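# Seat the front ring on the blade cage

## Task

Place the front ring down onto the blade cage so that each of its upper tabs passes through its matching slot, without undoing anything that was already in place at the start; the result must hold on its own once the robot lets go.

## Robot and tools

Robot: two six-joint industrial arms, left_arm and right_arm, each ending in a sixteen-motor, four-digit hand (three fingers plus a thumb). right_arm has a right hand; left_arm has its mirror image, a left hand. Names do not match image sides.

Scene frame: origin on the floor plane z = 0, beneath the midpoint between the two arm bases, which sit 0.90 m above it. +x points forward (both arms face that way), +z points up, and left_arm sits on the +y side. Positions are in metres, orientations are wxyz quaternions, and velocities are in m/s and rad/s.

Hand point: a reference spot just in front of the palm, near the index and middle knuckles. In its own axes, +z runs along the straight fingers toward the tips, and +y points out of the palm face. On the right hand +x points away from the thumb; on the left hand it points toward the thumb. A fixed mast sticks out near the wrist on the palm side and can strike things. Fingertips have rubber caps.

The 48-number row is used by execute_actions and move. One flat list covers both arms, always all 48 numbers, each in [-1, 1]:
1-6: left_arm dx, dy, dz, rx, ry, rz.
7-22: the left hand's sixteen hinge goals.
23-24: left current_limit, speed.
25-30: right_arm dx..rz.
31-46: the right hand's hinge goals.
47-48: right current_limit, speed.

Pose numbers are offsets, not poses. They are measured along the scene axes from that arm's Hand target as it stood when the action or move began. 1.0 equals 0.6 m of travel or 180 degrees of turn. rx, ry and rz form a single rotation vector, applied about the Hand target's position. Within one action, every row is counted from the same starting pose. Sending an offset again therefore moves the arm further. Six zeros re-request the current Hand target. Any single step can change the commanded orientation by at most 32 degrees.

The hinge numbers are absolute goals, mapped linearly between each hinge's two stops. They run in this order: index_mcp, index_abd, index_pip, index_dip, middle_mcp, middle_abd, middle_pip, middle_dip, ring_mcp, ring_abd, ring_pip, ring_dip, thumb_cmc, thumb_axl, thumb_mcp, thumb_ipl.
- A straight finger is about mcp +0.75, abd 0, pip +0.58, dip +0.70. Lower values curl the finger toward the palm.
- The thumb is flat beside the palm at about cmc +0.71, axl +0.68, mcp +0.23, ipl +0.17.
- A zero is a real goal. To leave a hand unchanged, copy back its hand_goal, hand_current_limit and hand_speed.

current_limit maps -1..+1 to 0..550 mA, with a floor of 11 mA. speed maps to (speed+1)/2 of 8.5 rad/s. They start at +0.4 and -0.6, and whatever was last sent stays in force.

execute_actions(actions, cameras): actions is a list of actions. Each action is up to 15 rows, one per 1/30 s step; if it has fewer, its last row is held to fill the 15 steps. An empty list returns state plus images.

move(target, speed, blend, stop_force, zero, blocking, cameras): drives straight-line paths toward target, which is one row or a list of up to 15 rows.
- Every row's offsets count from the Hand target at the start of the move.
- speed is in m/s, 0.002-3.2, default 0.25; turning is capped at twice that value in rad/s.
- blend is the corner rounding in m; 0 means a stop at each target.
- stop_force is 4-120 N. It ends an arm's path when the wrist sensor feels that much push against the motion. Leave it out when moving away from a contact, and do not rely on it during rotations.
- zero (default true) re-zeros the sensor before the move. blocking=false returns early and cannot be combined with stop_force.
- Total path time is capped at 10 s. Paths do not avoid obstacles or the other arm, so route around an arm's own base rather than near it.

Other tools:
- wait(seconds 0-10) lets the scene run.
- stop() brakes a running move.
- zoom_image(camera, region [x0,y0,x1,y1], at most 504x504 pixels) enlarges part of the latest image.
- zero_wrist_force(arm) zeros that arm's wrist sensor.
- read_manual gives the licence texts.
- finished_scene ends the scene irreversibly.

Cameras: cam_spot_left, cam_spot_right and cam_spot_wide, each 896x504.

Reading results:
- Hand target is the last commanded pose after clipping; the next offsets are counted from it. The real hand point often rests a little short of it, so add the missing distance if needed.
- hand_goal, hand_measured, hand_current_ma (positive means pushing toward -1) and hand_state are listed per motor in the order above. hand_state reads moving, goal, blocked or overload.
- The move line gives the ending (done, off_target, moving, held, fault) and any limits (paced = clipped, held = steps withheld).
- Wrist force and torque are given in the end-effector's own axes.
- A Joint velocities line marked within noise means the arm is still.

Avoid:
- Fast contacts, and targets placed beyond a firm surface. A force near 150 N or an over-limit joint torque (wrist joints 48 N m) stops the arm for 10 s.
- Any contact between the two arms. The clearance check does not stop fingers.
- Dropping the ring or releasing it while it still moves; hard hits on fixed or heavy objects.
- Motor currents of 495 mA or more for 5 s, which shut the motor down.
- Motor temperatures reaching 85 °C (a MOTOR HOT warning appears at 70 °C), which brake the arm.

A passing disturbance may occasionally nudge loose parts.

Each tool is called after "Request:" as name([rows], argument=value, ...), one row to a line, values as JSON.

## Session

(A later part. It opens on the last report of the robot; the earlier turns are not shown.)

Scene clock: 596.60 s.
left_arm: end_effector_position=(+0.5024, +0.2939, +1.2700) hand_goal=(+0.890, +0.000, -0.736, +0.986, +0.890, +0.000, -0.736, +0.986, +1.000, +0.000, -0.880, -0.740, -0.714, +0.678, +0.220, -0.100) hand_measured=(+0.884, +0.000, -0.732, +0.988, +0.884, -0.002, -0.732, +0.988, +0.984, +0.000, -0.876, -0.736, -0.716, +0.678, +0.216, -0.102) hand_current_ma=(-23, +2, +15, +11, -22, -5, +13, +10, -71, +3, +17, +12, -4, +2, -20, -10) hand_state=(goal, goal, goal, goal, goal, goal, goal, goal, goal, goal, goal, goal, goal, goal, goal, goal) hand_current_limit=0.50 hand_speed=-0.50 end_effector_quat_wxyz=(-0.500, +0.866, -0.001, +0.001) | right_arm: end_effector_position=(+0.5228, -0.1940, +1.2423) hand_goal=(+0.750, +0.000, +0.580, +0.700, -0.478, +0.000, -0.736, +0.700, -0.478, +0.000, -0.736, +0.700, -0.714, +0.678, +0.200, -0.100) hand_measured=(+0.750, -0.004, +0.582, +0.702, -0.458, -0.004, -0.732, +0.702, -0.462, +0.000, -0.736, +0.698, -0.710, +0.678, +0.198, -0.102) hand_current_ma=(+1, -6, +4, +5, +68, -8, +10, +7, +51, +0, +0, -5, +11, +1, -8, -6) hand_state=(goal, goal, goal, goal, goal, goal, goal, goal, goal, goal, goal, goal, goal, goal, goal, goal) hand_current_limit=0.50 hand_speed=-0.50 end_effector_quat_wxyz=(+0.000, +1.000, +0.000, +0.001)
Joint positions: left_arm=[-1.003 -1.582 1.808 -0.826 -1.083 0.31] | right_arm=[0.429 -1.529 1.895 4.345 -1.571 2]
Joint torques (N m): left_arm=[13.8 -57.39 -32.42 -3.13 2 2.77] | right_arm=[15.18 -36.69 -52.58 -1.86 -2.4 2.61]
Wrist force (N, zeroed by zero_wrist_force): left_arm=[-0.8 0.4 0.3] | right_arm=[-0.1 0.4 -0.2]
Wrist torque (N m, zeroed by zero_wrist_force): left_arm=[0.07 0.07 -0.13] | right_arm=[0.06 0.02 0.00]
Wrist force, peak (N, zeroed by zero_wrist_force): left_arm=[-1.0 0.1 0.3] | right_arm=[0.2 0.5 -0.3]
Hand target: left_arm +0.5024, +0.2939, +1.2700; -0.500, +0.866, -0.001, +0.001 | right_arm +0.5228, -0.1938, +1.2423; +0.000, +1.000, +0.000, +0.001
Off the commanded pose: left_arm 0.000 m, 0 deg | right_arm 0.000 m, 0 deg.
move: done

Request:
move(target=[0,0,0,0,0,0,0.89,0,-0.737,0.986,0.89,0,-0.737,0.986,1.0,0,-0.88,-0.74,-0.714,0.678,0.22,-0.1,0.5,-0.5,0,0.0020,0,0,0,0,0.75,0,0.58,0.70,-0.479,0,-0.737,0.70,-0.479,0,-0.737,0.70,-0.714,0.678,0.20,-0.1,0.5,-0.5], speed=0.02)

Request:
move(target=[0,0,0,0,0,0,0.89,0,-0.737,0.986,0.89,0,-0.737,0.986,1.0,0,-0.88,-0.74,-0.714,0.678,0.22,-0.1,0.5,-0.5,0,0.0020,0,0,0,0,0.75,0,0.58,0.70,-0.479,0,-0.737,0.70,-0.479,0,-0.737,0.70,-0.714,0.678,0.20,-0.1,0.5,-0.5], speed=0.02)

Request:
move(target=[0,0,0,0,0,0,0.89,0,-0.737,0.986,0.89,0,-0.737,0.986,1.0,0,-0.88,-0.74,-0.714,0.678,0.22,-0.1,0.5,-0.5,0,0.0020,0,0,0,0,0.75,0,0.58,0.70,-0.479,0,-0.737,0.70,-0.479,0,-0.737,0.70,-0.714,0.678,0.20,-0.1,0.5,-0.5], speed=0.02)

Scene clock: 597.73 s.
left_arm: end_effector_position=(+0.5024, +0.2939, +1.2700) hand_goal=(+0.890, +0.000, -0.736, +0.986, +0.890, +0.000, -0.736, +0.986, +1.000, +0.000, -0.880, -0.740, -0.714, +0.678, +0.220, -0.100) hand_measured=(+0.884, +0.000, -0.732, +0.988, +0.884, -0.002, -0.732, +0.988, +0.984, +0.000, -0.876, -0.736, -0.716, +0.678, +0.216, -0.102) hand_current_ma=(-23, +2, +15, +11, -22, -5, +13, +10, -71, +3, +17, +12, -4, +2, -20, -10) hand_state=(goal, goal, goal, goal, goal, goal, goal, goal, goal, goal, goal, goal, goal, goal, goal, goal) hand_current_limit=0.50 hand_speed=-0.50 end_effector_quat_wxyz=(-0.500, +0.866, -0.001, +0.001) | right_arm: end_effector_position=(+0.5228, -0.1927, +1.2423) hand_goal=(+0.750, +0.000, +0.580, +0.700, -0.478, +0.000, -0.736, +0.700, -0.478, +0.000, -0.736, +0.700, -0.714, +0.678, +0.200, -0.100) hand_measured=(+0.750, -0.004, +0.582, +0.702, -0.458, -0.004, -0.732, +0.702, -0.462, +0.000, -0.736, +0.698, -0.710, +0.678, +0.198, -0.102) hand_current_ma=(-1, -6, +2, +5, +68, -8, +10, +7, +51, +0, +0, -5, +11, +1, -8, -6) hand_state=(goal, goal, goal, goal, goal, goal, goal, goal, goal, goal, goal, goal, goal, goal, goal, goal) hand_current_limit=0.50 hand_speed=-0.50 end_effector_quat_wxyz=(+0.000, +1.000, +0.000, +0.001)
Joint positions: left_arm=[-1.003 -1.582 1.808 -0.826 -1.083 0.31] | right_arm=[0.431 -1.528 1.893 4.345 -1.571 2.001]
Joint torques (N m): left_arm=[14.89 -58.24 -34.53 -3.09 2.27 2.61] | right_arm=[12.95 -37.9 -52.93 -2.09 -2.4 3.21]
Wrist force (N, zeroed by zero_wrist_force): left_arm=[-0.3 0.3 0.1] | right_arm=[0.2 0.3 -0.2]
Wrist torque (N m, zeroed by zero_wrist_force): left_arm=[0.08 0.00 -0.09] | right_arm=[0.04 -0.03 0.03]
Wrist force, peak (N, zeroed by zero_wrist_force): left_arm=[-1.0 0.6 0.5] | right_arm=[0.5 0.6 -0.2]
Hand target: left_arm +0.5024, +0.2939, +1.2700; -0.500, +0.866, -0.001, +0.001 | right_arm +0.5228, -0.1926, +1.2423; +0.000, +1.000, +0.000, +0.001
Off the commanded pose: left_arm 0.000 m, 0 deg | right_arm 0.000 m, 0 deg.
move: done

Scene clock: 598.43 s.
left_arm: end_effector_position=(+0.5024, +0.2939, +1.2700) hand_goal=(+0.890, +0.000, -0.736, +0.986, +0.890, +0.000, -0.736, +0.986, +1.000, +0.000, -0.880, -0.740, -0.714, +0.678, +0.220, -0.100) hand_measured=(+0.884, +0.000, -0.732, +0.988, +0.884, -0.002, -0.732, +0.988, +0.984, +0.000, -0.876, -0.736, -0.716, +0.678, +0.216, -0.102) hand_current_ma=(-23, +2, +15, +11, -22, -5, +13, +10, -71, +3, +17, +12, -4, +2, -20, -10) hand_state=(goal, goal, goal, goal, goal, goal, goal, goal, goal, goal, goal, goal, goal, goal, goal, goal) hand_current_limit=0.50 hand_speed=-0.50 end_effector_quat_wxyz=(-0.500, +0.866, -0.001, +0.001) | right_arm: end_effector_position=(+0.5228, -0.1915, +1.2423) hand_goal=(+0.750, +0.000, +0.580, +0.700, -0.478, +0.000, -0.736, +0.700, -0.478, +0.000, -0.736, +0.700, -0.714, +0.678, +0.200, -0.100) hand_measured=(+0.744, -0.004, +0.578, +0.702, -0.458, -0.004, -0.732, +0.702, -0.462, +0.000, -0.736, +0.698, -0.710, +0.678, +0.198, -0.102) hand_current_ma=(-16, -6, -3, +2, +68, -8, +10, +7, +51, +0, +0, -5, +11, +1, -8, -6) hand_state=(goal, goal, goal, goal, goal, goal, goal, goal, goal, goal, goal, goal, goal, goal, goal, goal) hand_current_limit=0.50 hand_speed=-0.50 end_effector_quat_wxyz=(+0.000, +1.000, +0.000, +0.001)
Joint positions: left_arm=[-1.003 -1.582 1.808 -0.826 -1.083 0.31] | right_arm=[0.432 -1.527 1.892 4.345 -1.571 2.003]
Joint torques (N m): left_arm=[14.95 -57.05 -34.57 -2.67 2.49 2.5] | right_arm=[12.69 -36.32 -53.06 -2.21 -2.09 3.08]
Wrist force (N, zeroed by zero_wrist_force): left_arm=[-0.6 0.2 0.2] | right_arm=[0.1 0.4 0.1]
Wrist torque (N m, zeroed by zero_wrist_force): left_arm=[0.06 0.04 -0.11] | right_arm=[-0.04 -0.03 0.01]
Wrist force, peak (N, zeroed by zero_wrist_force): left_arm=[-1.0 -0.1 0.4] | right_arm=[-0.1 0.8 -0.2]
Hand target: left_arm +0.5024, +0.2939, +1.2700; -0.500, +0.866, -0.001, +0.001 | right_arm +0.5228, -0.1914, +1.2423; +0.000, +1.000, +0.000, +0.001
Off the commanded pose: left_arm 0.000 m, 0 deg | right_arm 0.000 m, 0 deg.
move: done

Scene clock: 599.13 s.
left_arm: end_effector_position=(+0.5024, +0.2939, +1.2700) hand_goal=(+0.890, +0.000, -0.736, +0.986, +0.890, +0.000, -0.736, +0.986, +1.000, +0.000, -0.880, -0.740, -0.714, +0.678, +0.220, -0.100) hand_measured=(+0.884, +0.000, -0.732, +0.988, +0.884, -0.002, -0.732, +0.988, +0.984, +0.000, -0.876, -0.736, -0.716, +0.678, +0.216, -0.102) hand_current_ma=(-23, +2, +15, +11, -22, -5, +13, +10, -71, +3, +17, +12, -4, +2, -20, -10) hand_state=(goal, goal, goal, goal, goal, goal, goal, goal, goal, goal, goal, goal, goal, goal, goal, goal) hand_current_limit=0.50 hand_speed=-0.50 end_effector_quat_wxyz=(-0.500, +0.866, -0.001, +0.001) | right_arm: end_effector_position=(+0.5228, -0.1903, +1.2423) hand_goal=(+0.750, +0.000, +0.580, +0.700, -0.478, +0.000, -0.736, +0.700, -0.478, +0.000, -0.736, +0.700, -0.714, +0.678, +0.200, -0.100) hand_measured=(+0.740, -0.004, +0.576, +0.700, -0.458, -0.004, -0.732, +0.702, -0.462, +0.000, -0.736, +0.698, -0.710, +0.678, +0.198, -0.102) hand_current_ma=(-34, -6, -11, +0, +68, -8, +10, +7, +51, +0, +0, -5, +11, +1, -8, -6) hand_state=(goal, goal, goal, goal, goal, goal, goal, goal, goal, goal, goal, goal, goal, goal, goal, goal) hand_current_limit=0.50 hand_speed=-0.50 end_effector_quat_wxyz=(+0.000, +1.000, +0.000, +0.001)
Joint positions: left_arm=[-1.003 -1.582 1.808 -0.826 -1.083 0.31] | right_arm=[0.434 -1.526 1.891 4.345 -1.571 2.005]
Joint torques (N m): left_arm=[13.44 -54.38 -33.48 -3.39 2.33 2.22] | right_arm=[11.18 -34.78 -52.31 -2 -2.31 3.11]
Wrist force (N, zeroed by zero_wrist_force): left_arm=[-0.9 -0.1 0.4] | right_arm=[0.3 1.3 -0.5]
Wrist torque (N m, zeroed by zero_wrist_force): left_arm=[0.02 0.09 -0.13] | right_arm=[0.07 -0.05 0.03]
Wrist force, peak (N, zeroed by zero_wrist_force): left_arm=[-1.3 0.4 0.4] | right_arm=[0.3 1.3 -0.5]
Hand target: left_arm +0.5024, +0.2939, +1.2700; -0.500, +0.866, -0.001, +0.001 | right_arm +0.5228, -0.1902, +1.2423; +0.000, +1.000, +0.000, +0.001
Off the commanded pose: left_arm 0.000 m, 0 deg | right_arm 0.000 m, 0 deg.
move: done

Request:
move(target=[0,0,0,0,0,0,0.89,0,-0.737,0.986,0.89,0,-0.737,0.986,1.0,0,-0.88,-0.74,-0.714,0.678,0.22,-0.1,0.5,-0.5,0,0.0022,0,0,0,0,0.75,0,0.58,0.70,-0.479,0,-0.737,0.70,-0.479,0,-0.737,0.70,-0.714,0.678,0.20,-0.1,0.5,-0.5], speed=0.02)

Request:
move(target=[0,0,0,0,0,0,0.89,0,-0.737,0.986,0.89,0,-0.737,0.986,1.0,0,-0.88,-0.74,-0.714,0.678,0.22,-0.1,0.5,-0.5,0,0.0021,0,0,0,0,0.75,0,0.58,0.70,-0.479,0,-0.737,0.70,-0.479,0,-0.737,0.70,-0.714,0.678,0.20,-0.1,0.5,-0.5], speed=0.02)

Scene clock: 600.37 s.
left_arm: end_effector_position=(+0.5024, +0.2939, +1.2700) hand_goal=(+0.890, +0.000, -0.736, +0.986, +0.890, +0.000, -0.736, +0.986, +1.000, +0.000, -0.880, -0.740, -0.714, +0.678, +0.220, -0.100) hand_measured=(+0.884, +0.000, -0.732, +0.988, +0.884, -0.002, -0.732, +0.988, +0.984, +0.000, -0.876, -0.736, -0.716, +0.678, +0.216, -0.102) hand_current_ma=(-23, +2, +15, +11, -22, -5, +13, +10, -71, +3, +17, +12, -4, +2, -20, -10) hand_state=(goal, goal, goal, goal, goal, goal, goal, goal, goal, goal, goal, goal, goal, goal, goal, goal) hand_current_limit=0.50 hand_speed=-0.50 end_effector_quat_wxyz=(-0.500, +0.866, -0.001, +0.001) | right_arm: end_effector_position=(+0.5228, -0.1890, +1.2423) hand_goal=(+0.750, +0.000, +0.580, +0.700, -0.478, +0.000, -0.736, +0.700, -0.478, +0.000, -0.736, +0.700, -0.714, +0.678, +0.200, -0.100) hand_measured=(+0.734, -0.004, +0.572, +0.698, -0.458, -0.004, -0.732, +0.702, -0.462, +0.000, -0.736, +0.698, -0.710, +0.678, +0.198, -0.102) hand_current_ma=(-55, -6, -21, -3, +68, -8, +10, +7, +51, +0, +0, -5, +11, +1, -8, -6) hand_state=(goal, goal, goal, goal, goal, goal, goal, goal, goal, goal, goal, goal, goal, goal, goal, goal) hand_current_limit=0.50 hand_speed=-0.50 end_effector_quat_wxyz=(+0.000, +1.000, +0.000, +0.001)
Joint positions: left_arm=[-1.003 -1.582 1.808 -0.826 -1.083 0.31] | right_arm=[0.436 -1.524 1.889 4.345 -1.571 2.006]
Joint torques (N m): left_arm=[12.87 -55.99 -34.11 -2.62 2.12 2.67] | right_arm=[11.66 -34.94 -53.26 -2.06 -2.05 3.03]
Wrist force (N, zeroed by zero_wrist_force): left_arm=[-0.7 0.3 0.3] | right_arm=[0.0 1.6 -0.7]
Wrist torque (N m, zeroed by zero_wrist_force): left_arm=[0.06 0.05 -0.12] | right_arm=[0.05 -0.01 0.00]
Wrist force, peak (N, zeroed by zero_wrist_force): left_arm=[-1.2 0.1 0.3] | right_arm=[0.0 1.6 -0.7]
Hand target: left_arm +0.5024, +0.2939, +1.2700; -0.500, +0.866, -0.001, +0.001 | right_arm +0.5228, -0.1889, +1.2423; +0.000, +1.000, +0.000, +0.001
Off the commanded pose: left_arm 0.000 m, 0 deg | right_arm 0.000 m, 0 deg.
move: done

Scene clock: 601.07 s.
left_arm: end_effector_position=(+0.5024, +0.2939, +1.2700) hand_goal=(+0.890, +0.000, -0.736, +0.986, +0.890, +0.000, -0.736, +0.986, +1.000, +0.000, -0.880, -0.740, -0.714, +0.678, +0.220, -0.100) hand_measured=(+0.884, +0.000, -0.732, +0.988, +0.884, -0.002, -0.732, +0.988, +0.984, +0.000, -0.876, -0.736, -0.716, +0.678, +0.216, -0.102) hand_current_ma=(-23, +2, +15, +11, -22, -5, +13, +10, -71, +3, +17, +12, -4, +2, -20, -10) hand_state=(goal, goal, goal, goal, goal, goal, goal, goal, goal, goal, goal, goal, goal, goal, goal, goal) hand_current_limit=0.50 hand_speed=-0.50 end_effector_quat_wxyz=(-0.500, +0.866, -0.001, +0.001) | right_arm: end_effector_position=(+0.5228, -0.1878, +1.2423) hand_goal=(+0.750, +0.000, +0.580, +0.700, -0.478, +0.000, -0.736, +0.700, -0.478, +0.000, -0.736, +0.700, -0.714, +0.678, +0.200, -0.100) hand_measured=(+0.728, -0.002, +0.570, +0.698, -0.458, -0.004, -0.732, +0.702, -0.462, +0.000, -0.736, +0.698, -0.710, +0.678, +0.198, -0.102) hand_current_ma=(-76, -6, -30, -6, +68, -8, +10, +7, +51, +0, +0, -5, +11, +1, -8, -6) hand_state=(blocked, goal, goal, goal, goal, goal, goal, goal, goal, goal, goal, goal, goal, goal, goal, goal) hand_current_limit=0.50 hand_speed=-0.50 end_effector_quat_wxyz=(+0.000, +1.000, +0.000, +0.001)
Joint positions: left_arm=[-1.003 -1.582 1.808 -0.826 -1.083 0.31] | right_arm=[0.437 -1.523 1.888 4.345 -1.571 2.008]
Joint torques (N m): left_arm=[13.99 -54.16 -33.63 -2.94 2.38 2.49] | right_arm=[12.99 -35.82 -53.45 -2.22 -2.06 3.37]
Wrist force (N, zeroed by zero_wrist_force): left_arm=[-0.6 -0.3 0.5] | right_arm=[0.0 1.7 -1.1]
Wrist torque (N m, zeroed by zero_wrist_force): left_arm=[-0.03 0.04 -0.10] | right_arm=[0.04 -0.02 -0.01]
Wrist force, peak (N, zeroed by zero_wrist_force): left_arm=[-1.0 0.4 0.3] | right_arm=[0.1 1.8 -0.9]
Hand target: left_arm +0.5024, +0.2939, +1.2700; -0.500, +0.866, -0.001, +0.001 | right_arm +0.5228, -0.1877, +1.2423; +0.000, +1.000, +0.000, +0.001
Off the commanded pose: left_arm 0.000 m, 0 deg | right_arm 0.000 m, 0 deg.
move: done

Request:
move(target=[0,0,0,0,0,0,0.89,0,-0.737,0.986,0.89,0,-0.737,0.986,1.0,0,-0.88,-0.74,-0.714,0.678,0.22,-0.1,0.5,-0.5,0,0.0020,0,0,0,0,0.75,0,0.58,0.70,-0.479,0,-0.737,0.70,-0.479,0,-0.737,0.70,-0.714,0.678,0.20,-0.1,0.5,-0.5], speed=0.02)

Request:
move(target=[0,0,0,0,0,0,0.89,0,-0.737,0.986,0.89,0,-0.737,0.986,1.0,0,-0.88,-0.74,-0.714,0.678,0.22,-0.1,0.5,-0.5,0,0.0020,0,0,0,0,0.75,0,0.58,0.70,-0.479,0,-0.737,0.70,-0.479,0,-0.737,0.70,-0.714,0.678,0.20,-0.1,0.5,-0.5], speed=0.02)

Request:
move(target=[0,0,0,0,0,0,0.89,0,-0.737,0.986,0.89,0,-0.737,0.986,1.0,0,-0.88,-0.74,-0.714,0.678,0.22,-0.1,0.5,-0.5,0,0.0020,0,0,0,0,0.75,0,0.58,0.70,-0.479,0,-0.737,0.70,-0.479,0,-0.737,0.70,-0.714,0.678,0.20,-0.1,0.5,-0.5], speed=0.02)

Scene clock: 602.23 s.
left_arm: end_effector_position=(+0.5024, +0.2939, +1.2700) hand_goal=(+0.890, +0.000, -0.736, +0.986, +0.890, +0.000, -0.736, +0.986, +1.000, +0.000, -0.880, -0.740, -0.714, +0.678, +0.220, -0.100) hand_measured=(+0.884, +0.000, -0.732, +0.988, +0.884, -0.002, -0.732, +0.988, +0.984, +0.000, -0.876, -0.736, -0.716, +0.678, +0.216, -0.102) hand_current_ma=(-23, +2, +15, +11, -22, -5, +13, +10, -71, +3, +17, +12, -4, +2, -20, -10) hand_state=(goal, goal, goal, goal, goal, goal, goal, goal, goal, goal, goal, goal, goal, goal, goal, goal) hand_current_limit=0.50 hand_speed=-0.50 end_effector_quat_wxyz=(-0.500, +0.866, -0.001, +0.001) | right_arm: end_effector_position=(+0.5228, -0.1865, +1.2423) hand_goal=(+0.750, +0.000, +0.580, +0.700, -0.478, +0.000, -0.736, +0.700, -0.478, +0.000, -0.736, +0.700, -0.714, +0.678, +0.200, -0.100) hand_measured=(+0.724, -0.002, +0.566, +0.696, -0.458, -0.004, -0.732, +0.702, -0.462, +0.000, -0.736, +0.698, -0.710, +0.678, +0.198, -0.102) hand_current_ma=(-95, -6, -39, -9, +68, -8, +10, +7, +51, +0, +0, -5, +11, +1, -8, -6) hand_state=(blocked, goal, goal, goal, goal, goal, goal, goal, goal, goal, goal, goal, goal, goal, goal, goal) hand_current_limit=0.50 hand_speed=-0.50 end_effector_quat_wxyz=(+0.000, +1.000, +0.000, +0.001)
Joint positions: left_arm=[-1.003 -1.582 1.808 -0.826 -1.083 0.31] | right_arm=[0.439 -1.522 1.887 4.345 -1.571 2.01]
Joint torques (N m): left_arm=[11.97 -55.63 -33.75 -2.85 2.18 3.27] | right_arm=[11.96 -35.15 -52.87 -2.02 -2.05 3.17]
Wrist force (N, zeroed by zero_wrist_force): left_arm=[-0.9 0.1 0.4] | right_arm=[0.1 1.7 -1.2]
Wrist torque (N m, zeroed by zero_wrist_force): left_arm=[0.03 0.09 -0.13] | right_arm=[-0.01 -0.03 0.00]
Wrist force, peak (N, zeroed by zero_wrist_force): left_arm=[-1.2 -0.4 0.3] | right_arm=[-0.1 1.9 -1.4]
Hand target: left_arm +0.5024, +0.2939, +1.2700; -0.500, +0.866, -0.001, +0.001 | right_arm +0.5228, -0.1865, +1.2423; +0.000, +1.000, +0.000, +0.001
Off the commanded pose: left_arm 0.000 m, 0 deg | right_arm 0.000 m, 0 deg.
move: done

Scene clock: 602.93 s.
left_arm: end_effector_position=(+0.5024, +0.2939, +1.2700) hand_goal=(+0.890, +0.000, -0.736, +0.986, +0.890, +0.000, -0.736, +0.986, +1.000, +0.000, -0.880, -0.740, -0.714, +0.678, +0.220, -0.100) hand_measured=(+0.884, +0.000, -0.732, +0.988, +0.884, -0.002, -0.732, +0.988, +0.984, +0.000, -0.876, -0.736, -0.716, +0.678, +0.216, -0.102) hand_current_ma=(-23, +2, +15, +11, -22, -5, +13, +10, -71, +3, +17, +12, -4, +2, -20, -10) hand_state=(goal, goal, goal, goal, goal, goal, goal, goal, goal, goal, goal, goal, goal, goal, goal, goal) hand_current_limit=0.50 hand_speed=-0.50 end_effector_quat_wxyz=(-0.500, +0.866, -0.001, +0.001) | right_arm: end_effector_position=(+0.5228, -0.1853, +1.2423) hand_goal=(+0.750, +0.000, +0.580, +0.700, -0.478, +0.000, -0.736, +0.700, -0.478, +0.000, -0.736, +0.700, -0.714, +0.678, +0.200, -0.100) hand_measured=(+0.720, -0.002, +0.564, +0.696, -0.458, -0.004, -0.732, +0.702, -0.462, +0.000, -0.736, +0.698, -0.710, +0.678, +0.198, -0.102) hand_current_ma=(-113, -6, -48, -12, +68, -8, +10, +7, +51, +0, +0, -5, +11, +1, -8, -6) hand_state=(blocked, goal, goal, goal, goal, goal, goal, goal, goal, goal, goal, goal, goal, goal, goal, goal) hand_current_limit=0.50 hand_speed=-0.50 end_effector_quat_wxyz=(+0.000, +1.000, +0.000, +0.001)
Joint positions: left_arm=[-1.003 -1.582 1.808 -0.826 -1.083 0.31] | right_arm=[0.441 -1.52 1.885 4.345 -1.571 2.011]
Joint torques (N m): left_arm=[13.39 -54.17 -33.79 -3.12 2.3 2.28] | right_arm=[12.94 -35.3 -52.87 -1.86 -1.73 2.96]
Wrist force (N, zeroed by zero_wrist_force): left_arm=[-0.9 0.0 0.2] | right_arm=[0.1 1.9 -1.1]
Wrist torque (N m, zeroed by zero_wrist_force): left_arm=[0.05 0.08 -0.13] | right_arm=[0.00 -0.03 0.00]
Wrist force, peak (N, zeroed by zero_wrist_force): left_arm=[-1.0 0.5 0.3] | right_arm=[0.3 2.1 -1.4]
Hand target: left_arm +0.5024, +0.2939, +1.2700; -0.500, +0.866, -0.001, +0.001 | right_arm +0.5228, -0.1853, +1.2423; +0.000, +1.000, +0.000, +0.001
Off the commanded pose: left_arm 0.000 m, 0 deg | right_arm 0.000 m, 0 deg.
move: done

Scene clock: 603.63 s.
left_arm: end_effector_position=(+0.5024, +0.2939, +1.2700) hand_goal=(+0.890, +0.000, -0.736, +0.986, +0.890, +0.000, -0.736, +0.986, +1.000, +0.000, -0.880, -0.740, -0.714, +0.678, +0.220, -0.100) hand_measured=(+0.884, +0.000, -0.732, +0.988, +0.884, -0.002, -0.732, +0.988, +0.984, +0.000, -0.876, -0.736, -0.716, +0.678, +0.216, -0.102) hand_current_ma=(-23, +2, +15, +11, -22, -5, +13, +10, -71, +3, +17, +12, -4, +2, -20, -10) hand_state=(goal, goal, goal, goal, goal, goal, goal, goal, goal, goal, goal, goal, goal, goal, goal, goal) hand_current_limit=0.50 hand_speed=-0.50 end_effector_quat_wxyz=(-0.500, +0.866, -0.001, +0.001) | right_arm: end_effector_position=(+0.5228, -0.1841, +1.2423) hand_goal=(+0.750, +0.000, +0.580, +0.700, -0.478, +0.000, -0.736, +0.700, -0.478, +0.000, -0.736, +0.700, -0.714, +0.678, +0.200, -0.100) hand_measured=(+0.720, -0.002, +0.564, +0.696, -0.458, -0.004, -0.732, +0.702, -0.462, +0.000, -0.736, +0.698, -0.710, +0.678, +0.198, -0.102) hand_current_ma=(-113, -6, -48, -13, +68, -8, +10, +7, +51, +0, +0, -5, +11, +1, -8, -6) hand_state=(blocked, goal, goal, goal, goal, goal, goal, goal, goal, goal, goal, goal, goal, goal, goal, goal) hand_current_limit=0.50 hand_speed=-0.50 end_effector_quat_wxyz=(+0.000, +1.000, +0.000, +0.001)
Joint positions: left_arm=[-1.003 -1.582 1.808 -0.826 -1.083 0.31] | right_arm=[0.442 -1.519 1.884 4.345 -1.571 2.013]
Joint torques (N m): left_arm=[11.62 -55.06 -34.17 -2.64 1.82 2] | right_arm=[13.53 -35.45 -53.06 -2.13 -1.97 3.15]
Wrist force (N, zeroed by zero_wrist_force): left_arm=[-1.2 0.2 0.2] | right_arm=[-0.1 1.8 -1.1]
Wrist torque (N m, zeroed by zero_wrist_force): left_arm=[0.06 0.11 -0.15] | right_arm=[0.00 0.00 -0.02]
Wrist force, peak (N, zeroed by zero_wrist_force): left_arm=[-1.1 0.0 0.5] | right_arm=[0.1 2.0 -1.5]
Hand target: left_arm +0.5024, +0.2939, +1.2700; -0.500, +0.866, -0.001, +0.001 | right_arm +0.5228, -0.1841, +1.2423; +0.000, +1.000, +0.000, +0.001
Off the commanded pose: left_arm 0.000 m, 0 deg | right_arm 0.000 m, 0 deg.
move: done

Request:
move(target=[0,0,0,0,0,0,0.89,0,-0.737,0.986,0.89,0,-0.737,0.986,1.0,0,-0.88,-0.74,-0.714,0.678,0.22,-0.1,0.5,-0.5,0,0.0015,0,0,0,0,0.75,0,0.58,0.70,-0.479,0,-0.737,0.70,-0.479,0,-0.737,0.70,-0.714,0.678,0.20,-0.1,0.5,-0.5], speed=0.02)

Request:
move(target=[0,0,0,0,0,0,0.89,0,-0.737,0.986,0.89,0,-0.737,0.986,1.0,0,-0.88,-0.74,-0.714,0.678,0.22,-0.1,0.5,-0.5,0,-0.02,0,0,0,0,0.75,0,0.58,0.70,-0.479,0,-0.737,0.70,-0.479,0,-0.737,0.70,-0.714,0.678,0.20,-0.1,0.5,-0.5], speed=0.05)

Request:
move([
  [0,0,0,0,0,0,0.89,0,-0.737,0.986,0.89,0,-0.737,0.986,1.0,0,-0.88,-0.74,-0.714,0.678,0.22,-0.1,0.5,-0.5,0,0,0.08,0,0,0,0.75,0,0.58,0.70,-0.479,0,-0.737,0.70,-0.479,0,-0.737,0.70,-0.714,0.678,0.20,-0.1,0.5,-0.5],
  [0,0,0,0,0,0,0.89,0,-0.737,0.986,0.89,0,-0.737,0.986,1.0,0,-0.88,-0.74,-0.714,0.678,0.22,-0.1,0.5,-0.5,0,-0.55,0.08,0,0,0,0.75,0,0.58,0.70,-0.479,0,-0.737,0.70,-0.479,0,-0.737,0.70,-0.714,0.678,0.20,-0.1,0.5,-0.5],
], speed=0.15, cameras=["cam_spot_right","cam_spot_wide","cam_spot_left"])

Request:
zoom_image(camera="cam_spot_right", region=[436, 222, 454, 240])

Request:
zoom_image(camera="cam_spot_right", region=[390, 215, 480, 265])

Scene clock: 605.00 s.
left_arm: end_effector_position=(+0.5024, +0.2939, +1.2700) hand_goal=(+0.890, +0.000, -0.736, +0.986, +0.890, +0.000, -0.736, +0.986, +1.000, +0.000, -0.880, -0.740, -0.714, +0.678, +0.220, -0.100) hand_measured=(+0.884, +0.000, -0.732, +0.988, +0.884, -0.002, -0.732, +0.988, +0.984, +0.000, -0.876, -0.736, -0.716, +0.678, +0.216, -0.102) hand_current_ma=(-23, +2, +15, +11, -22, -5, +13, +10, -71, +3, +17, +12, -4, +2, -20, -10) hand_state=(goal, goal, goal, goal, goal, goal, goal, goal, goal, goal, goal, goal, goal, goal, goal, goal) hand_current_limit=0.50 hand_speed=-0.50 end_effector_quat_wxyz=(-0.500, +0.866, -0.001, +0.001) | right_arm: end_effector_position=(+0.5228, -0.1832, +1.2423) hand_goal=(+0.750, +0.000, +0.580, +0.700, -0.478, +0.000, -0.736, +0.700, -0.478, +0.000, -0.736, +0.700, -0.714, +0.678, +0.200, -0.100) hand_measured=(+0.718, -0.002, +0.564, +0.694, -0.458, -0.004, -0.732, +0.702, -0.462, +0.000, -0.736, +0.698, -0.710, +0.678, +0.198, -0.102) hand_current_ma=(-116, -6, -49, -13, +68, -8, +10, +7, +51, +0, +0, -5, +11, +1, -8, -6) hand_state=(blocked, goal, goal, goal, goal, goal, goal, goal, goal, goal, goal, goal, goal, goal, goal, goal) hand_current_limit=0.50 hand_speed=-0.50 end_effector_quat_wxyz=(+0.000, +1.000, +0.000, +0.001)
Joint positions: left_arm=[-1.003 -1.582 1.808 -0.826 -1.083 0.31] | right_arm=[0.443 -1.518 1.883 4.345 -1.571 2.014]
Joint torques (N m): left_arm=[13.25 -54.23 -33.64 -2.95 2.05 2.32] | right_arm=[15.79 -35.13 -52.79 -2.12 -1.75 3.16]
Wrist force (N, zeroed by zero_wrist_force): left_arm=[-0.8 0.1 0.5] | right_arm=[0.1 2.0 -1.0]
Wrist torque (N m, zeroed by zero_wrist_force): left_arm=[0.03 0.07 -0.13] | right_arm=[-0.02 -0.03 -0.01]
Wrist force, peak (N, zeroed by zero_wrist_force): left_arm=[-1.1 0.3 0.2] | right_arm=[0.1 2.1 -1.4]
Hand target: left_arm +0.5024, +0.2939, +1.2700; -0.500, +0.866, -0.001, +0.001 | right_arm +0.5228, -0.1832, +1.2423; +0.000, +1.000, +0.000, +0.001
Off the commanded pose: left_arm 0.000 m, 0 deg | right_arm 0.000 m, 0 deg.
move: done

Scene clock: 605.83 s.
left_arm: end_effector_position=(+0.5024, +0.2939, +1.2700) hand_goal=(+0.890, +0.000, -0.736, +0.986, +0.890, +0.000, -0.736, +0.986, +1.000, +0.000, -0.880, -0.740, -0.714, +0.678, +0.220, -0.100) hand_measured=(+0.884, +0.000, -0.732, +0.988, +0.884, -0.002, -0.732, +0.988, +0.984, +0.000, -0.876, -0.736, -0.716, +0.678, +0.216, -0.102) hand_current_ma=(-23, +2, +15, +11, -22, -5, +13, +10, -71, +3, +17, +12, -4, +2, -20, -10) hand_state=(goal, goal, goal, goal, goal, goal, goal, goal, goal, goal, goal, goal, goal, goal, goal, goal) hand_current_limit=0.50 hand_speed=-0.50 end_effector_quat_wxyz=(-0.500, +0.866, -0.001, +0.001) | right_arm: end_effector_position=(+0.5228, -0.1949, +1.2423) hand_goal=(+0.750, +0.000, +0.580, +0.700, -0.478, +0.000, -0.736, +0.700, -0.478, +0.000, -0.736, +0.700, -0.714, +0.678, +0.200, -0.100) hand_measured=(+0.746, -0.002, +0.576, +0.698, -0.458, -0.004, -0.732, +0.702, -0.462, +0.000, -0.736, +0.698, -0.710, +0.678, +0.198, -0.102) hand_current_ma=(-13, -4, -7, -6, +68, -8, +10, +7, +51, +0, +0, -5, +11, +1, -8, -6) hand_state=(goal, goal, goal, goal, goal, goal, goal, goal, goal, goal, goal, goal, goal, goal, goal, goal) hand_current_limit=0.50 hand_speed=-0.50 end_effector_quat_wxyz=(+0.000, +1.000, +0.000, +0.001) end_effector_velocity=(+0.000, -0.003, +0.002) end_effector_angular_velocity=(+0.001, -0.004, +0.000)
Joint positions: left_arm=[-1.003 -1.582 1.808 -0.826 -1.083 0.31] | right_arm=[0.428 -1.53 1.896 4.345 -1.571 1.998]
Joint velocities: left_arm=[within noise] | right_arm=[-0.003 -0.005 0.003 -0.002 -0.001 -0.004]
Joint torques (N m): left_arm=[12.34 -55.87 -33.41 -3.11 2.32 2.01] | right_arm=[-19.51 -59.77 -32.11 -5.91 -1.01 -2.71]
Wrist force (N, zeroed by zero_wrist_force): left_arm=[-0.8 0.1 0.3] | right_arm=[0.0 0.2 -0.1]
Wrist torque (N m, zeroed by zero_wrist_force): left_arm=[0.05 0.07 -0.12] | right_arm=[0.04 0.01 0.35]
Wrist force, peak (N, zeroed by zero_wrist_force): left_arm=[-1.0 0.2 0.5] | right_arm=[0.2 1.9 -1.1]
Hand target: left_arm +0.5024, +0.2939, +1.2700; -0.500, +0.866, -0.001, +0.001 | right_arm +0.5228, -0.1952, +1.2423; +0.000, +1.000, +0.000, +0.001
Off the commanded pose: left_arm 0.000 m, 0 deg | right_arm 0.000 m, 0 deg.
move: done

Scene clock: 609.67 s.
left_arm: end_effector_position=(+0.5024, +0.2939, +1.2700) hand_goal=(+0.890, +0.000, -0.736, +0.986, +0.890, +0.000, -0.736, +0.986, +1.000, +0.000, -0.880, -0.740, -0.714, +0.678, +0.220, -0.100) hand_measured=(+0.884, +0.000, -0.732, +0.988, +0.884, -0.002, -0.732, +0.988, +0.984, +0.000, -0.876, -0.736, -0.716, +0.678, +0.216, -0.102) hand_current_ma=(-23, +2, +15, +11, -22, -5, +13, +10, -71, +3, +17, +12, -4, +2, -20, -10) hand_state=(goal, goal, goal, goal, goal, goal, goal, goal, goal, goal, goal, goal, goal, goal, goal, goal) hand_current_limit=0.50 hand_speed=-0.50 end_effector_quat_wxyz=(-0.500, +0.866, -0.001, +0.001) | right_arm: end_effector_position=(+0.5228, -0.5250, +1.2903) hand_goal=(+0.750, +0.000, +0.580, +0.700, -0.478, +0.000, -0.736, +0.700, -0.478, +0.000, -0.736, +0.700, -0.714, +0.678, +0.200, -0.100) hand_measured=(+0.746, -0.002, +0.578, +0.698, -0.458, -0.004, -0.732, +0.702, -0.462, +0.000, -0.736, +0.698, -0.710, +0.678, +0.198, -0.102) hand_current_ma=(-9, -4, -6, -6, +68, -8, +10, +7, +51, +0, +0, -5, +11, +1, -8, -6) hand_state=(goal, goal, goal, goal, goal, goal, goal, goal, goal, goal, goal, goal, goal, goal, goal, goal) hand_current_limit=0.50 hand_speed=-0.50 end_effector_quat_wxyz=(+0.000, +1.000, +0.000, +0.001)
Joint positions: left_arm=[-1.003 -1.582 1.808 -0.826 -1.083 0.31] | right_arm=[-0.12 -1.812 2.057 4.465 -1.57 1.451]
Joint torques (N m): left_arm=[13.96 -58.17 -33.35 -2.45 2.04 2.08] | right_arm=[-18.04 -35.9 -34.34 -2.06 2.11 -3.14]
Wrist force (N, zeroed by zero_wrist_force): left_arm=[-0.8 0.3 0.1] | right_arm=[0.5 0.6 -0.1]
Wrist torque (N m, zeroed by zero_wrist_force): left_arm=[0.08 0.07 -0.13] | right_arm=[0.08 -0.11 0.41]
Wrist force, peak (N, zeroed by zero_wrist_force): left_arm=[-1.0 0.3 0.6] | right_arm=[-0.1 1.5 0.0]
Hand target: left_arm +0.5024, +0.2939, +1.2700; -0.500, +0.866, -0.001, +0.001 | right_arm +0.5228, -0.5252, +1.2903; +0.000, +1.000, +0.000, +0.001
Off the commanded pose: left_arm 0.000 m, 0 deg | right_arm 0.000 m, 0 deg.
move: done

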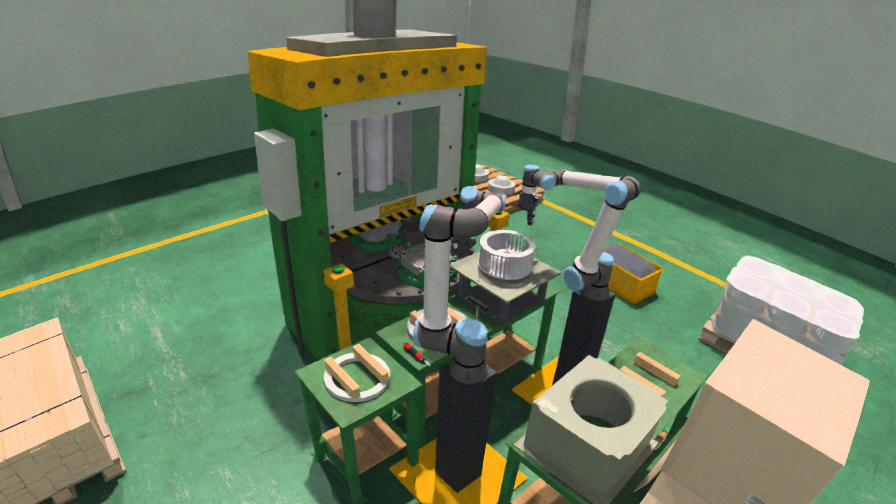

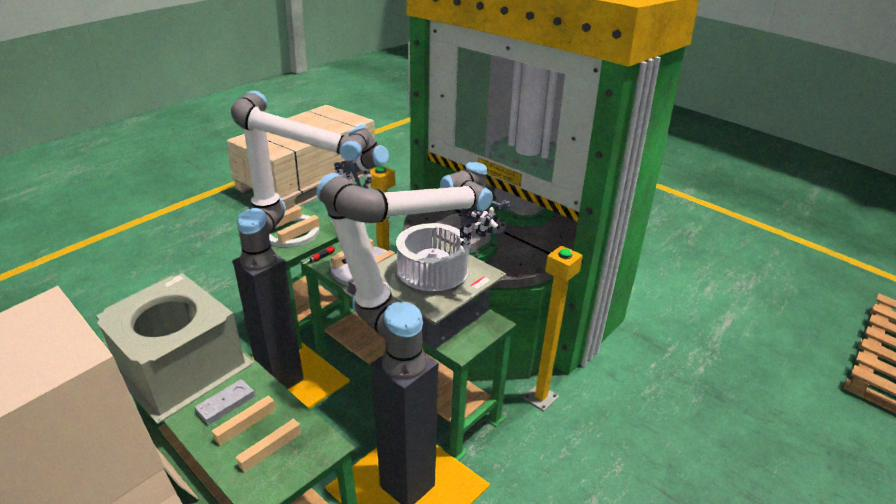

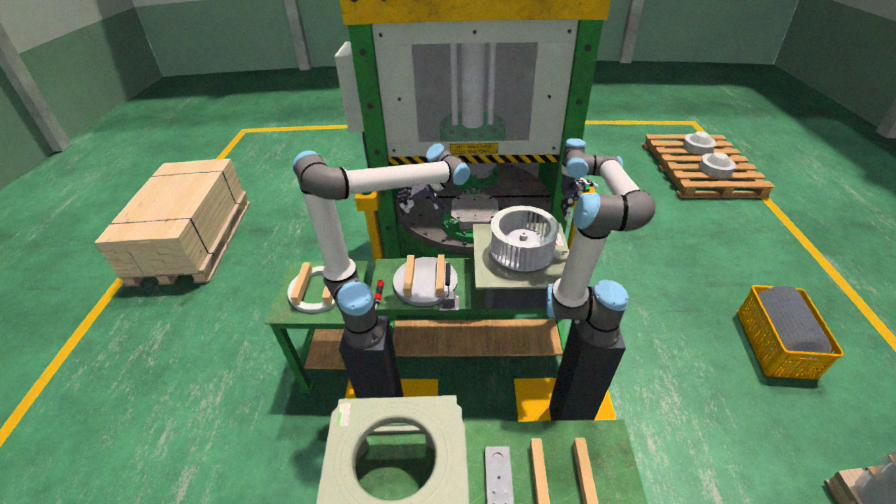

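Scaled by 28.000.

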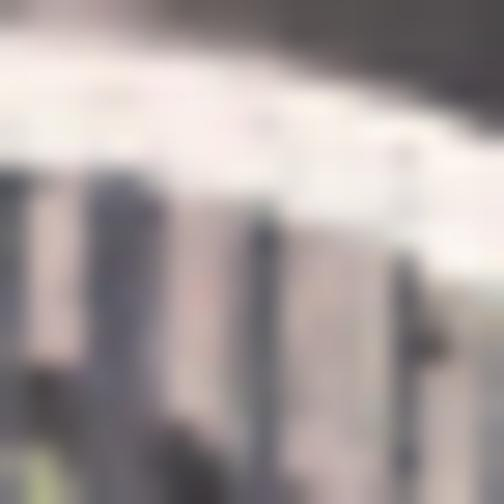

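Scaled by 5.600.

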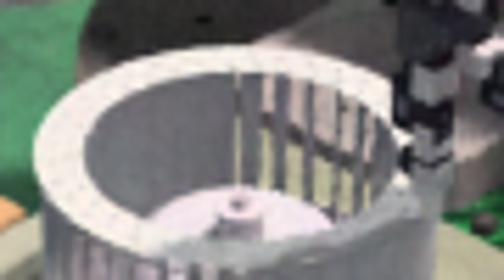

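Request:
zoom_image(camera="cam_spot_right", region=[436, 224, 460, 236])

Request:
zoom_image(camera="cam_spot_right", region=[430, 220, 470, 240])

Request:
zoom_image(camera="cam_spot_wide", region=[484, 200, 564, 275])

Request:
zoom_image(camera="cam_spot_left", region=[472, 225, 542, 285])

Scaled by 21.000.

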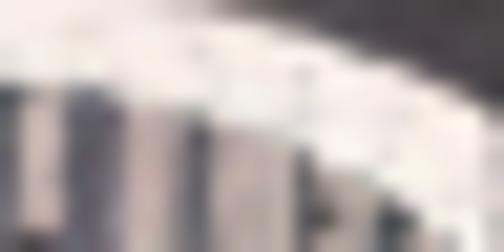

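Scaled by 12.600.

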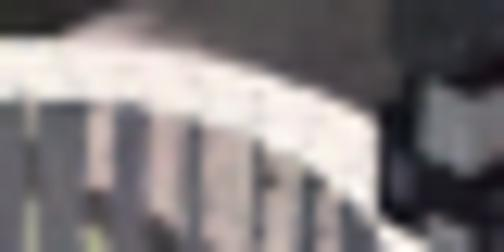

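Scaled by 6.300.

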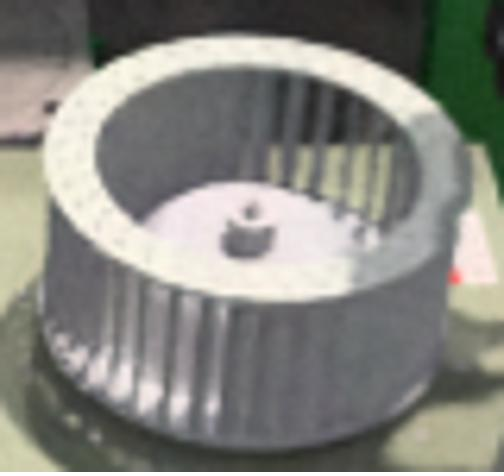

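Scaled by 7.200.

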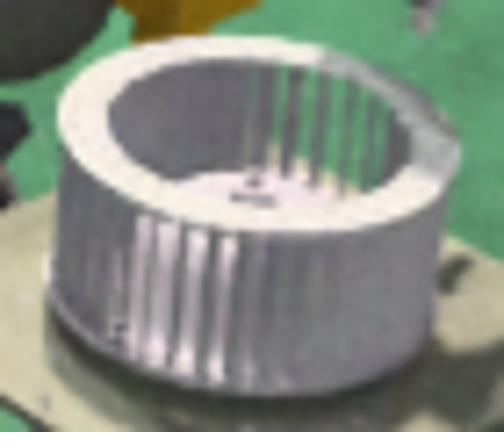

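Request:
move(target=[-0.0057,-0.3333,0,0,0,0,0.89,0,-0.737,0.986,0.89,0,-0.737,0.986,1.0,0,-0.88,-0.74,-0.714,0.678,0.22,-0.1,0.5,-0.5,-0.0397,-0.008,-0.034,0.3333,0,0,0.89,0,-0.737,0.986,0.89,0,-0.737,0.986,1.0,0,-0.88,-0.74,-0.714,0.678,0.20,-0.1,0.5,-0.5], speed=0.25)

Scene clock: 615.40 s.
left_arm: end_effector_position=(+0.4990, +0.0940, +1.2700) hand_goal=(+0.890, +0.000, -0.736, +0.986, +0.890, +0.000, -0.736, +0.986, +1.000, +0.000, -0.880, -0.740, -0.714, +0.678, +0.220, -0.100) hand_measured=(+0.884, +0.000, -0.732, +0.988, +0.884, -0.002, -0.732, +0.988, +0.984, +0.000, -0.876, -0.736, -0.716, +0.678, +0.216, -0.102) hand_current_ma=(-23, +2, +15, +11, -22, -5, +13, +10, -71, +3, +17, +12, -4, +2, -20, -10) hand_state=(goal, goal, goal, goal, goal, goal, goal, goal, goal, goal, goal, goal, goal, goal, goal, goal) hand_current_limit=0.50 hand_speed=-0.50 end_effector_quat_wxyz=(-0.500, +0.866, -0.001, +0.001) | right_arm: end_effector_position=(+0.4990, -0.5300, +1.2699) hand_goal=(+0.890, +0.000, -0.736, +0.986, +0.890, +0.000, -0.736, +0.986, +1.000, +0.000, -0.880, -0.740, -0.714, +0.678, +0.200, -0.100) hand_measured=(+0.884, -0.002, -0.732, +0.984, +0.882, -0.004, -0.736, +0.984, +0.992, +0.000, -0.876, -0.738, -0.712, +0.680, +0.196, -0.102) hand_current_ma=(-18, -4, +8, -5, -21, -7, +0, -5, -26, +0, +9, +6, +7, +3, -16, -6) hand_state=(goal, goal, goal, goal, goal, goal, goal, goal, goal, goal, goal, goal, goal, goal, goal, goal) hand_current_limit=0.50 hand_speed=-0.50 end_effector_quat_wxyz=(-0.500, +0.866, -0.001, +0.001)
Joint positions: left_arm=[-1.145 -1.336 1.528 -0.756 -1.202 0.224] | right_arm=[-0.609 -1.782 2.009 5.264 -0.779 0.623]
Joint torques (N m): left_arm=[-15.49 -52.69 -49.44 2.66 -2.05 -2.3] | right_arm=[-15.49 -12.45 -52.38 0 3.41 -2.5]
Wrist force (N, zeroed by zero_wrist_force): left_arm=[-0.5 0.0 0.7] | right_arm=[0.2 1.3 0.0]
Wrist torque (N m, zeroed by zero_wrist_force): left_arm=[-0.02 0.01 -0.09] | right_arm=[0.14 -0.04 0.51]
Wrist force, peak (N, zeroed by zero_wrist_force): left_arm=[-1.2 0.4 0.9] | right_arm=[0.0 2.2 -0.5]
Hand target: left_arm +0.4990, +0.0940, +1.2700; -0.500, +0.866, -0.001, +0.001 | right_arm +0.4990, -0.5300, +1.2699; -0.500, +0.866, +0.000, +0.001
Off the commanded pose: left_arm 0.000 m, 0 deg | right_arm 0.000 m, 0 deg.
move: done

Request:
move([
  [0,-0.315,0,0,0,0,0.89,0,-0.737,0.986,0.89,0,-0.737,0.986,1.0,0,-0.88,-0.74,-0.714,0.678,0.22,-0.1,0.5,-0.5,0,0.04,0,0,0,0,0.89,0,-0.737,0.986,0.89,0,-0.737,0.986,1.0,0,-0.88,-0.74,-0.714,0.678,0.20,-0.1,0.5,-0.5],
  [0,-0.315,-0.2,0,0,0,0.89,0,-0.737,0.986,0.89,0,-0.737,0.986,1.0,0,-0.88,-0.74,-0.714,0.678,0.22,-0.1,0.5,-0.5,0,0.04,-0.2,0,0,0,0.89,0,-0.737,0.986,0.89,0,-0.737,0.986,1.0,0,-0.88,-0.74,-0.714,0.678,0.20,-0.1,0.5,-0.5],
], speed=0.15)

Request:
zero_wrist_force(arm="left_arm")

Request:
zero_wrist_force(arm="right_arm")

Request:
move(target=[0,-0.0333,0,0,0,0,0.89,0,-0.737,0.986,0.89,0,-0.737,0.986,1.0,0,-0.88,-0.74,-0.714,0.678,0.22,-0.1,0.5,-0.5,0,0.0333,0,0,0,0,0.89,0,-0.737,0.986,0.89,0,-0.737,0.986,1.0,0,-0.88,-0.74,-0.714,0.678,0.20,-0.1,0.5,-0.5], speed=0.04)

Request:
move(target=[0,-0.0038,0,0,0,0,0.89,0,-0.737,0.986,0.89,0,-0.737,0.986,1.0,0,-0.88,-0.74,-0.714,0.678,0.22,-0.1,0.5,-0.5,0,0.0038,0,0,0,0,0.89,0,-0.737,0.986,0.89,0,-0.737,0.986,1.0,0,-0.88,-0.74,-0.714,0.678,0.20,-0.1,0.5,-0.5], speed=0.02)

Request:
move(target=[0,-0.0035,0,0,0,0,0.89,0,-0.737,0.986,0.89,0,-0.737,0.986,1.0,0,-0.88,-0.74,-0.714,0.678,0.22,-0.1,0.5,-0.5,0,0.0035,0,0,0,0,0.89,0,-0.737,0.986,0.89,0,-0.737,0.986,1.0,0,-0.88,-0.74,-0.714,0.678,0.20,-0.1,0.5,-0.5], speed=0.02)

Scene clock: 619.63 s.
left_arm: end_effector_position=(+0.4990, -0.0950, +1.1502) hand_goal=(+0.890, +0.000, -0.736, +0.986, +0.890, +0.000, -0.736, +0.986, +1.000, +0.000, -0.880, -0.740, -0.714, +0.678, +0.220, -0.100) hand_measured=(+0.884, +0.000, -0.732, +0.988, +0.884, -0.002, -0.732, +0.988, +0.984, +0.000, -0.876, -0.736, -0.716, +0.678, +0.216, -0.102) hand_current_ma=(-24, +2, +15, +11, -23, -5, +13, +10, -70, +3, +17, +12, -4, +2, -20, -10) hand_state=(goal, goal, goal, goal, goal, goal, goal, goal, goal, goal, goal, goal, goal, goal, goal, goal) hand_current_limit=0.50 hand_speed=-0.50 end_effector_quat_wxyz=(-0.500, +0.866, -0.001, +0.001) | right_arm: end_effector_position=(+0.4990, -0.5060, +1.1501) hand_goal=(+0.890, +0.000, -0.736, +0.986, +0.890, +0.000, -0.736, +0.986, +1.000, +0.000, -0.880, -0.740, -0.714, +0.678, +0.200, -0.100) hand_measured=(+0.884, -0.002, -0.732, +0.984, +0.882, -0.004, -0.736, +0.984, +0.992, +0.000, -0.876, -0.738, -0.712, +0.680, +0.196, -0.102) hand_current_ma=(-18, -4, +8, -5, -21, -7, +0, -5, -26, +0, +9, +6, +7, +3, -16, -6) hand_state=(goal, goal, goal, goal, goal, goal, goal, goal, goal, goal, goal, goal, goal, goal, goal, goal) hand_current_limit=0.50 hand_speed=-0.50 end_effector_quat_wxyz=(-0.500, +0.866, +0.000, +0.001)
Joint positions: left_arm=[-1.228 -1.029 1.306 -0.827 -1.273 0.177] | right_arm=[-0.57 -1.719 2.187 4.994 -0.752 0.663]
Joint torques (N m): left_arm=[-13.43 -75.12 -32.19 -2.65 2.03 2.26] | right_arm=[13.36 -16.93 -27.94 -4.21 3.58 3.03]
Wrist force (N, zeroed by zero_wrist_force): left_arm=[-0.7 -0.1 1.2] | right_arm=[0.4 1.4 -0.2]
Wrist torque (N m, zeroed by zero_wrist_force): left_arm=[-0.08 0.08 -0.08] | right_arm=[0.18 0.00 0.18]
Wrist force, peak (N, zeroed by zero_wrist_force): left_arm=[-0.7 1.0 1.7] | right_arm=[0.2 2.3 -0.1]
Hand target: left_arm +0.4990, -0.0950, +1.1500; -0.500, +0.866, -0.001, +0.001 | right_arm +0.4990, -0.5060, +1.1499; -0.500, +0.866, +0.000, +0.001
Off the commanded pose: left_arm 0.000 m, 0 deg | right_arm 0.000 m, 0 deg.
move: done

Wrist force sensor zeroed.

Wrist force sensor zeroed.

Scene clock: 620.63 s.
left_arm: end_effector_position=(+0.4990, -0.1148, +1.1500) hand_goal=(+0.890, +0.000, -0.736, +0.986, +0.890, +0.000, -0.736, +0.986, +1.000, +0.000, -0.880, -0.740, -0.714, +0.678, +0.220, -0.100) hand_measured=(+0.884, +0.000, -0.732, +0.988, +0.884, -0.002, -0.732, +0.988, +0.984, +0.000, -0.876, -0.736, -0.716, +0.678, +0.216, -0.102) hand_current_ma=(-24, +2, +15, +11, -23, -5, +13, +10, -70, +3, +17, +12, -4, +2, -20, -10) hand_state=(goal, goal, goal, goal, goal, goal, goal, goal, goal, goal, goal, goal, goal, goal, goal, goal) hand_current_limit=0.50 hand_speed=-0.50 end_effector_quat_wxyz=(-0.500, +0.866, -0.001, +0.001) | right_arm: end_effector_position=(+0.4990, -0.4862, +1.1499) hand_goal=(+0.890, +0.000, -0.736, +0.986, +0.890, +0.000, -0.736, +0.986, +1.000, +0.000, -0.880, -0.740, -0.714, +0.678, +0.200, -0.100) hand_measured=(+0.884, -0.002, -0.732, +0.984, +0.882, -0.004, -0.736, +0.984, +0.992, +0.000, -0.876, -0.738, -0.712, +0.680, +0.196, -0.102) hand_current_ma=(-18, -4, +8, -5, -21, -7, +0, -5, -26, +0, +9, +6, +7, +3, -16, -6) hand_state=(goal, goal, goal, goal, goal, goal, goal, goal, goal, goal, goal, goal, goal, goal, goal, goal) hand_current_limit=0.50 hand_speed=-0.50 end_effector_quat_wxyz=(-0.500, +0.866, +0.000, +0.001)
Joint positions: left_arm=[-1.236 -1 1.26 -0.809 -1.279 0.174] | right_arm=[-0.537 -1.728 2.2 4.964 -0.729 0.7]
Joint torques (N m): left_arm=[-13.64 -82.04 -49.44 1.97 -1.69 -1.62] | right_arm=[14.09 -37.41 -29.11 -3.36 3.44 2.58]
Wrist force (N, zeroed by zero_wrist_force): left_arm=[0.0 0.3 -0.2] | right_arm=[-0.3 0.0 0.1]
Wrist torque (N m, zeroed by zero_wrist_force): left_arm=[0.03 0.01 0.00] | right_arm=[-0.03 0.02 -0.04]
Wrist force, peak (N, zeroed by zero_wrist_force): left_arm=[-0.3 0.2 -0.9] | right_arm=[-0.6 -0.1 -0.5]
Hand target: left_arm +0.4990, -0.1150, +1.1500; -0.500, +0.866, -0.001, +0.001 | right_arm +0.4990, -0.4860, +1.1499; -0.500, +0.866, +0.000, +0.001
Off the commanded pose: left_arm 0.000 m, 0 deg | right_arm 0.000 m, 0 deg.
move: done

Scene clock: 621.33 s.
left_arm: end_effector_position=(+0.4990, -0.1171, +1.1500) hand_goal=(+0.890, +0.000, -0.736, +0.986, +0.890, +0.000, -0.736, +0.986, +1.000, +0.000, -0.880, -0.740, -0.714, +0.678, +0.220, -0.100) hand_measured=(+0.884, +0.000, -0.732, +0.988, +0.884, -0.002, -0.732, +0.988, +0.984, +0.000, -0.876, -0.736, -0.716, +0.678, +0.216, -0.102) hand_current_ma=(-24, +2, +15, +11, -23, -5, +13, +10, -70, +3, +17, +12, -4, +2, -20, -10) hand_state=(goal, goal, goal, goal, goal, goal, goal, goal, goal, goal, goal, goal, goal, goal, goal, goal) hand_current_limit=0.50 hand_speed=-0.50 end_effector_quat_wxyz=(-0.500, +0.866, -0.001, +0.001) | right_arm: end_effector_position=(+0.4990, -0.4839, +1.1499) hand_goal=(+0.890, +0.000, -0.736, +0.986, +0.890, +0.000, -0.736, +0.986, +1.000, +0.000, -0.880, -0.740, -0.714, +0.678, +0.200, -0.100) hand_measured=(+0.884, -0.002, -0.732, +0.984, +0.882, -0.004, -0.736, +0.984, +0.992, +0.000, -0.876, -0.738, -0.712, +0.680, +0.196, -0.102) hand_current_ma=(-18, -4, +8, -5, -21, -7, +0, -5, -26, +0, +9, +6, +7, +3, -16, -6) hand_state=(goal, goal, goal, goal, goal, goal, goal, goal, goal, goal, goal, goal, goal, goal, goal, goal) hand_current_limit=0.50 hand_speed=-0.50 end_effector_quat_wxyz=(-0.500, +0.866, +0.000, +0.001)
Joint positions: left_arm=[-1.236 -0.996 1.255 -0.807 -1.28 0.173] | right_arm=[-0.533 -1.729 2.202 4.96 -0.727 0.704]
Joint torques (N m): left_arm=[-12.22 -80.06 -50.35 2.49 -1.63 -2.23] | right_arm=[13.41 -36.43 -28.5 -3.89 3.7 3.25]
Wrist force (N, zeroed by zero_wrist_force): left_arm=[0.1 0.2 0.0] | right_arm=[-0.4 0.1 0.0]
Wrist torque (N m, zeroed by zero_wrist_force): left_arm=[0.01 -0.01 0.02] | right_arm=[-0.02 0.04 -0.05]
Wrist force, peak (N, zeroed by zero_wrist_force): left_arm=[-0.1 0.8 -0.2] | right_arm=[-0.6 -0.1 0.0]
Hand target: left_arm +0.4990, -0.1173, +1.1500; -0.500, +0.866, -0.001, +0.001 | right_arm +0.4990, -0.4837, +1.1499; -0.500, +0.866, +0.000, +0.001
Off the commanded pose: left_arm 0.000 m, 0 deg | right_arm 0.000 m, 0 deg.
move: done

Scene clock: 622.03 s.
left_arm: end_effector_position=(+0.4990, -0.1192, +1.1500) hand_goal=(+0.890, +0.000, -0.736, +0.986, +0.890, +0.000, -0.736, +0.986, +1.000, +0.000, -0.880, -0.740, -0.714, +0.678, +0.220, -0.100) hand_measured=(+0.894, +0.000, -0.724, +0.990, +0.894, -0.002, -0.726, +0.990, +0.984, +0.000, -0.876, -0.736, -0.716, +0.678, +0.216, -0.102) hand_current_ma=(+15, +2, +53, +17, +16, -5, +47, +17, -70, +3, +17, +12, -4, +2, -20, -10) hand_state=(goal, goal, goal, goal, goal, goal, goal, goal, goal, goal, goal, goal, goal, goal, goal, goal) hand_current_limit=0.50 hand_speed=-0.50 end_effector_quat_wxyz=(-0.500, +0.866, -0.001, +0.001) | right_arm: end_effector_position=(+0.4990, -0.4818, +1.1499) hand_goal=(+0.890, +0.000, -0.736, +0.986, +0.890, +0.000, -0.736, +0.986, +1.000, +0.000, -0.880, -0.740, -0.714, +0.678, +0.200, -0.100) hand_measured=(+0.880, -0.002, -0.742, +0.984, +0.876, -0.004, -0.742, +0.984, +0.992, +0.000, -0.876, -0.738, -0.712, +0.680, +0.196, -0.102) hand_current_ma=(-34, -4, -14, -5, -44, -7, -19, -5, -26, +0, +9, +6, +7, +3, -16, -6) hand_state=(goal, goal, goal, goal, goal, goal, goal, goal, goal, goal, goal, goal, goal, goal, goal, goal) hand_current_limit=0.50 hand_speed=-0.50 end_effector_quat_wxyz=(-0.500, +0.866, +0.000, +0.001)
Joint positions: left_arm=[-1.237 -0.993 1.25 -0.805 -1.28 0.173] | right_arm=[-0.529 -1.73 2.203 4.957 -0.724 0.708]
Joint torques (N m): left_arm=[-17.04 -78.58 -51.11 1.22 -1.5 -1.86] | right_arm=[12.52 -38.76 -28.39 -3.96 3.99 2.91]
Wrist force (N, zeroed by zero_wrist_force): left_arm=[0.1 -0.3 1.4] | right_arm=[-0.4 -0.2 -2.1]
Wrist torque (N m, zeroed by zero_wrist_force): left_arm=[0.02 -0.03 0.02] | right_arm=[0.02 0.05 -0.06]
Wrist force, peak (N, zeroed by zero_wrist_force): left_arm=[-0.1 -0.1 2.0] | right_arm=[-0.4 -0.4 -2.1]
Hand target: left_arm +0.4990, -0.1194, +1.1500; -0.500, +0.866, -0.001, +0.001 | right_arm +0.4990, -0.4816, +1.1499; -0.500, +0.866, +0.000, +0.001
Off the commanded pose: left_arm 0.000 m, 0 deg | right_arm 0.000 m, 0 deg.
move: done


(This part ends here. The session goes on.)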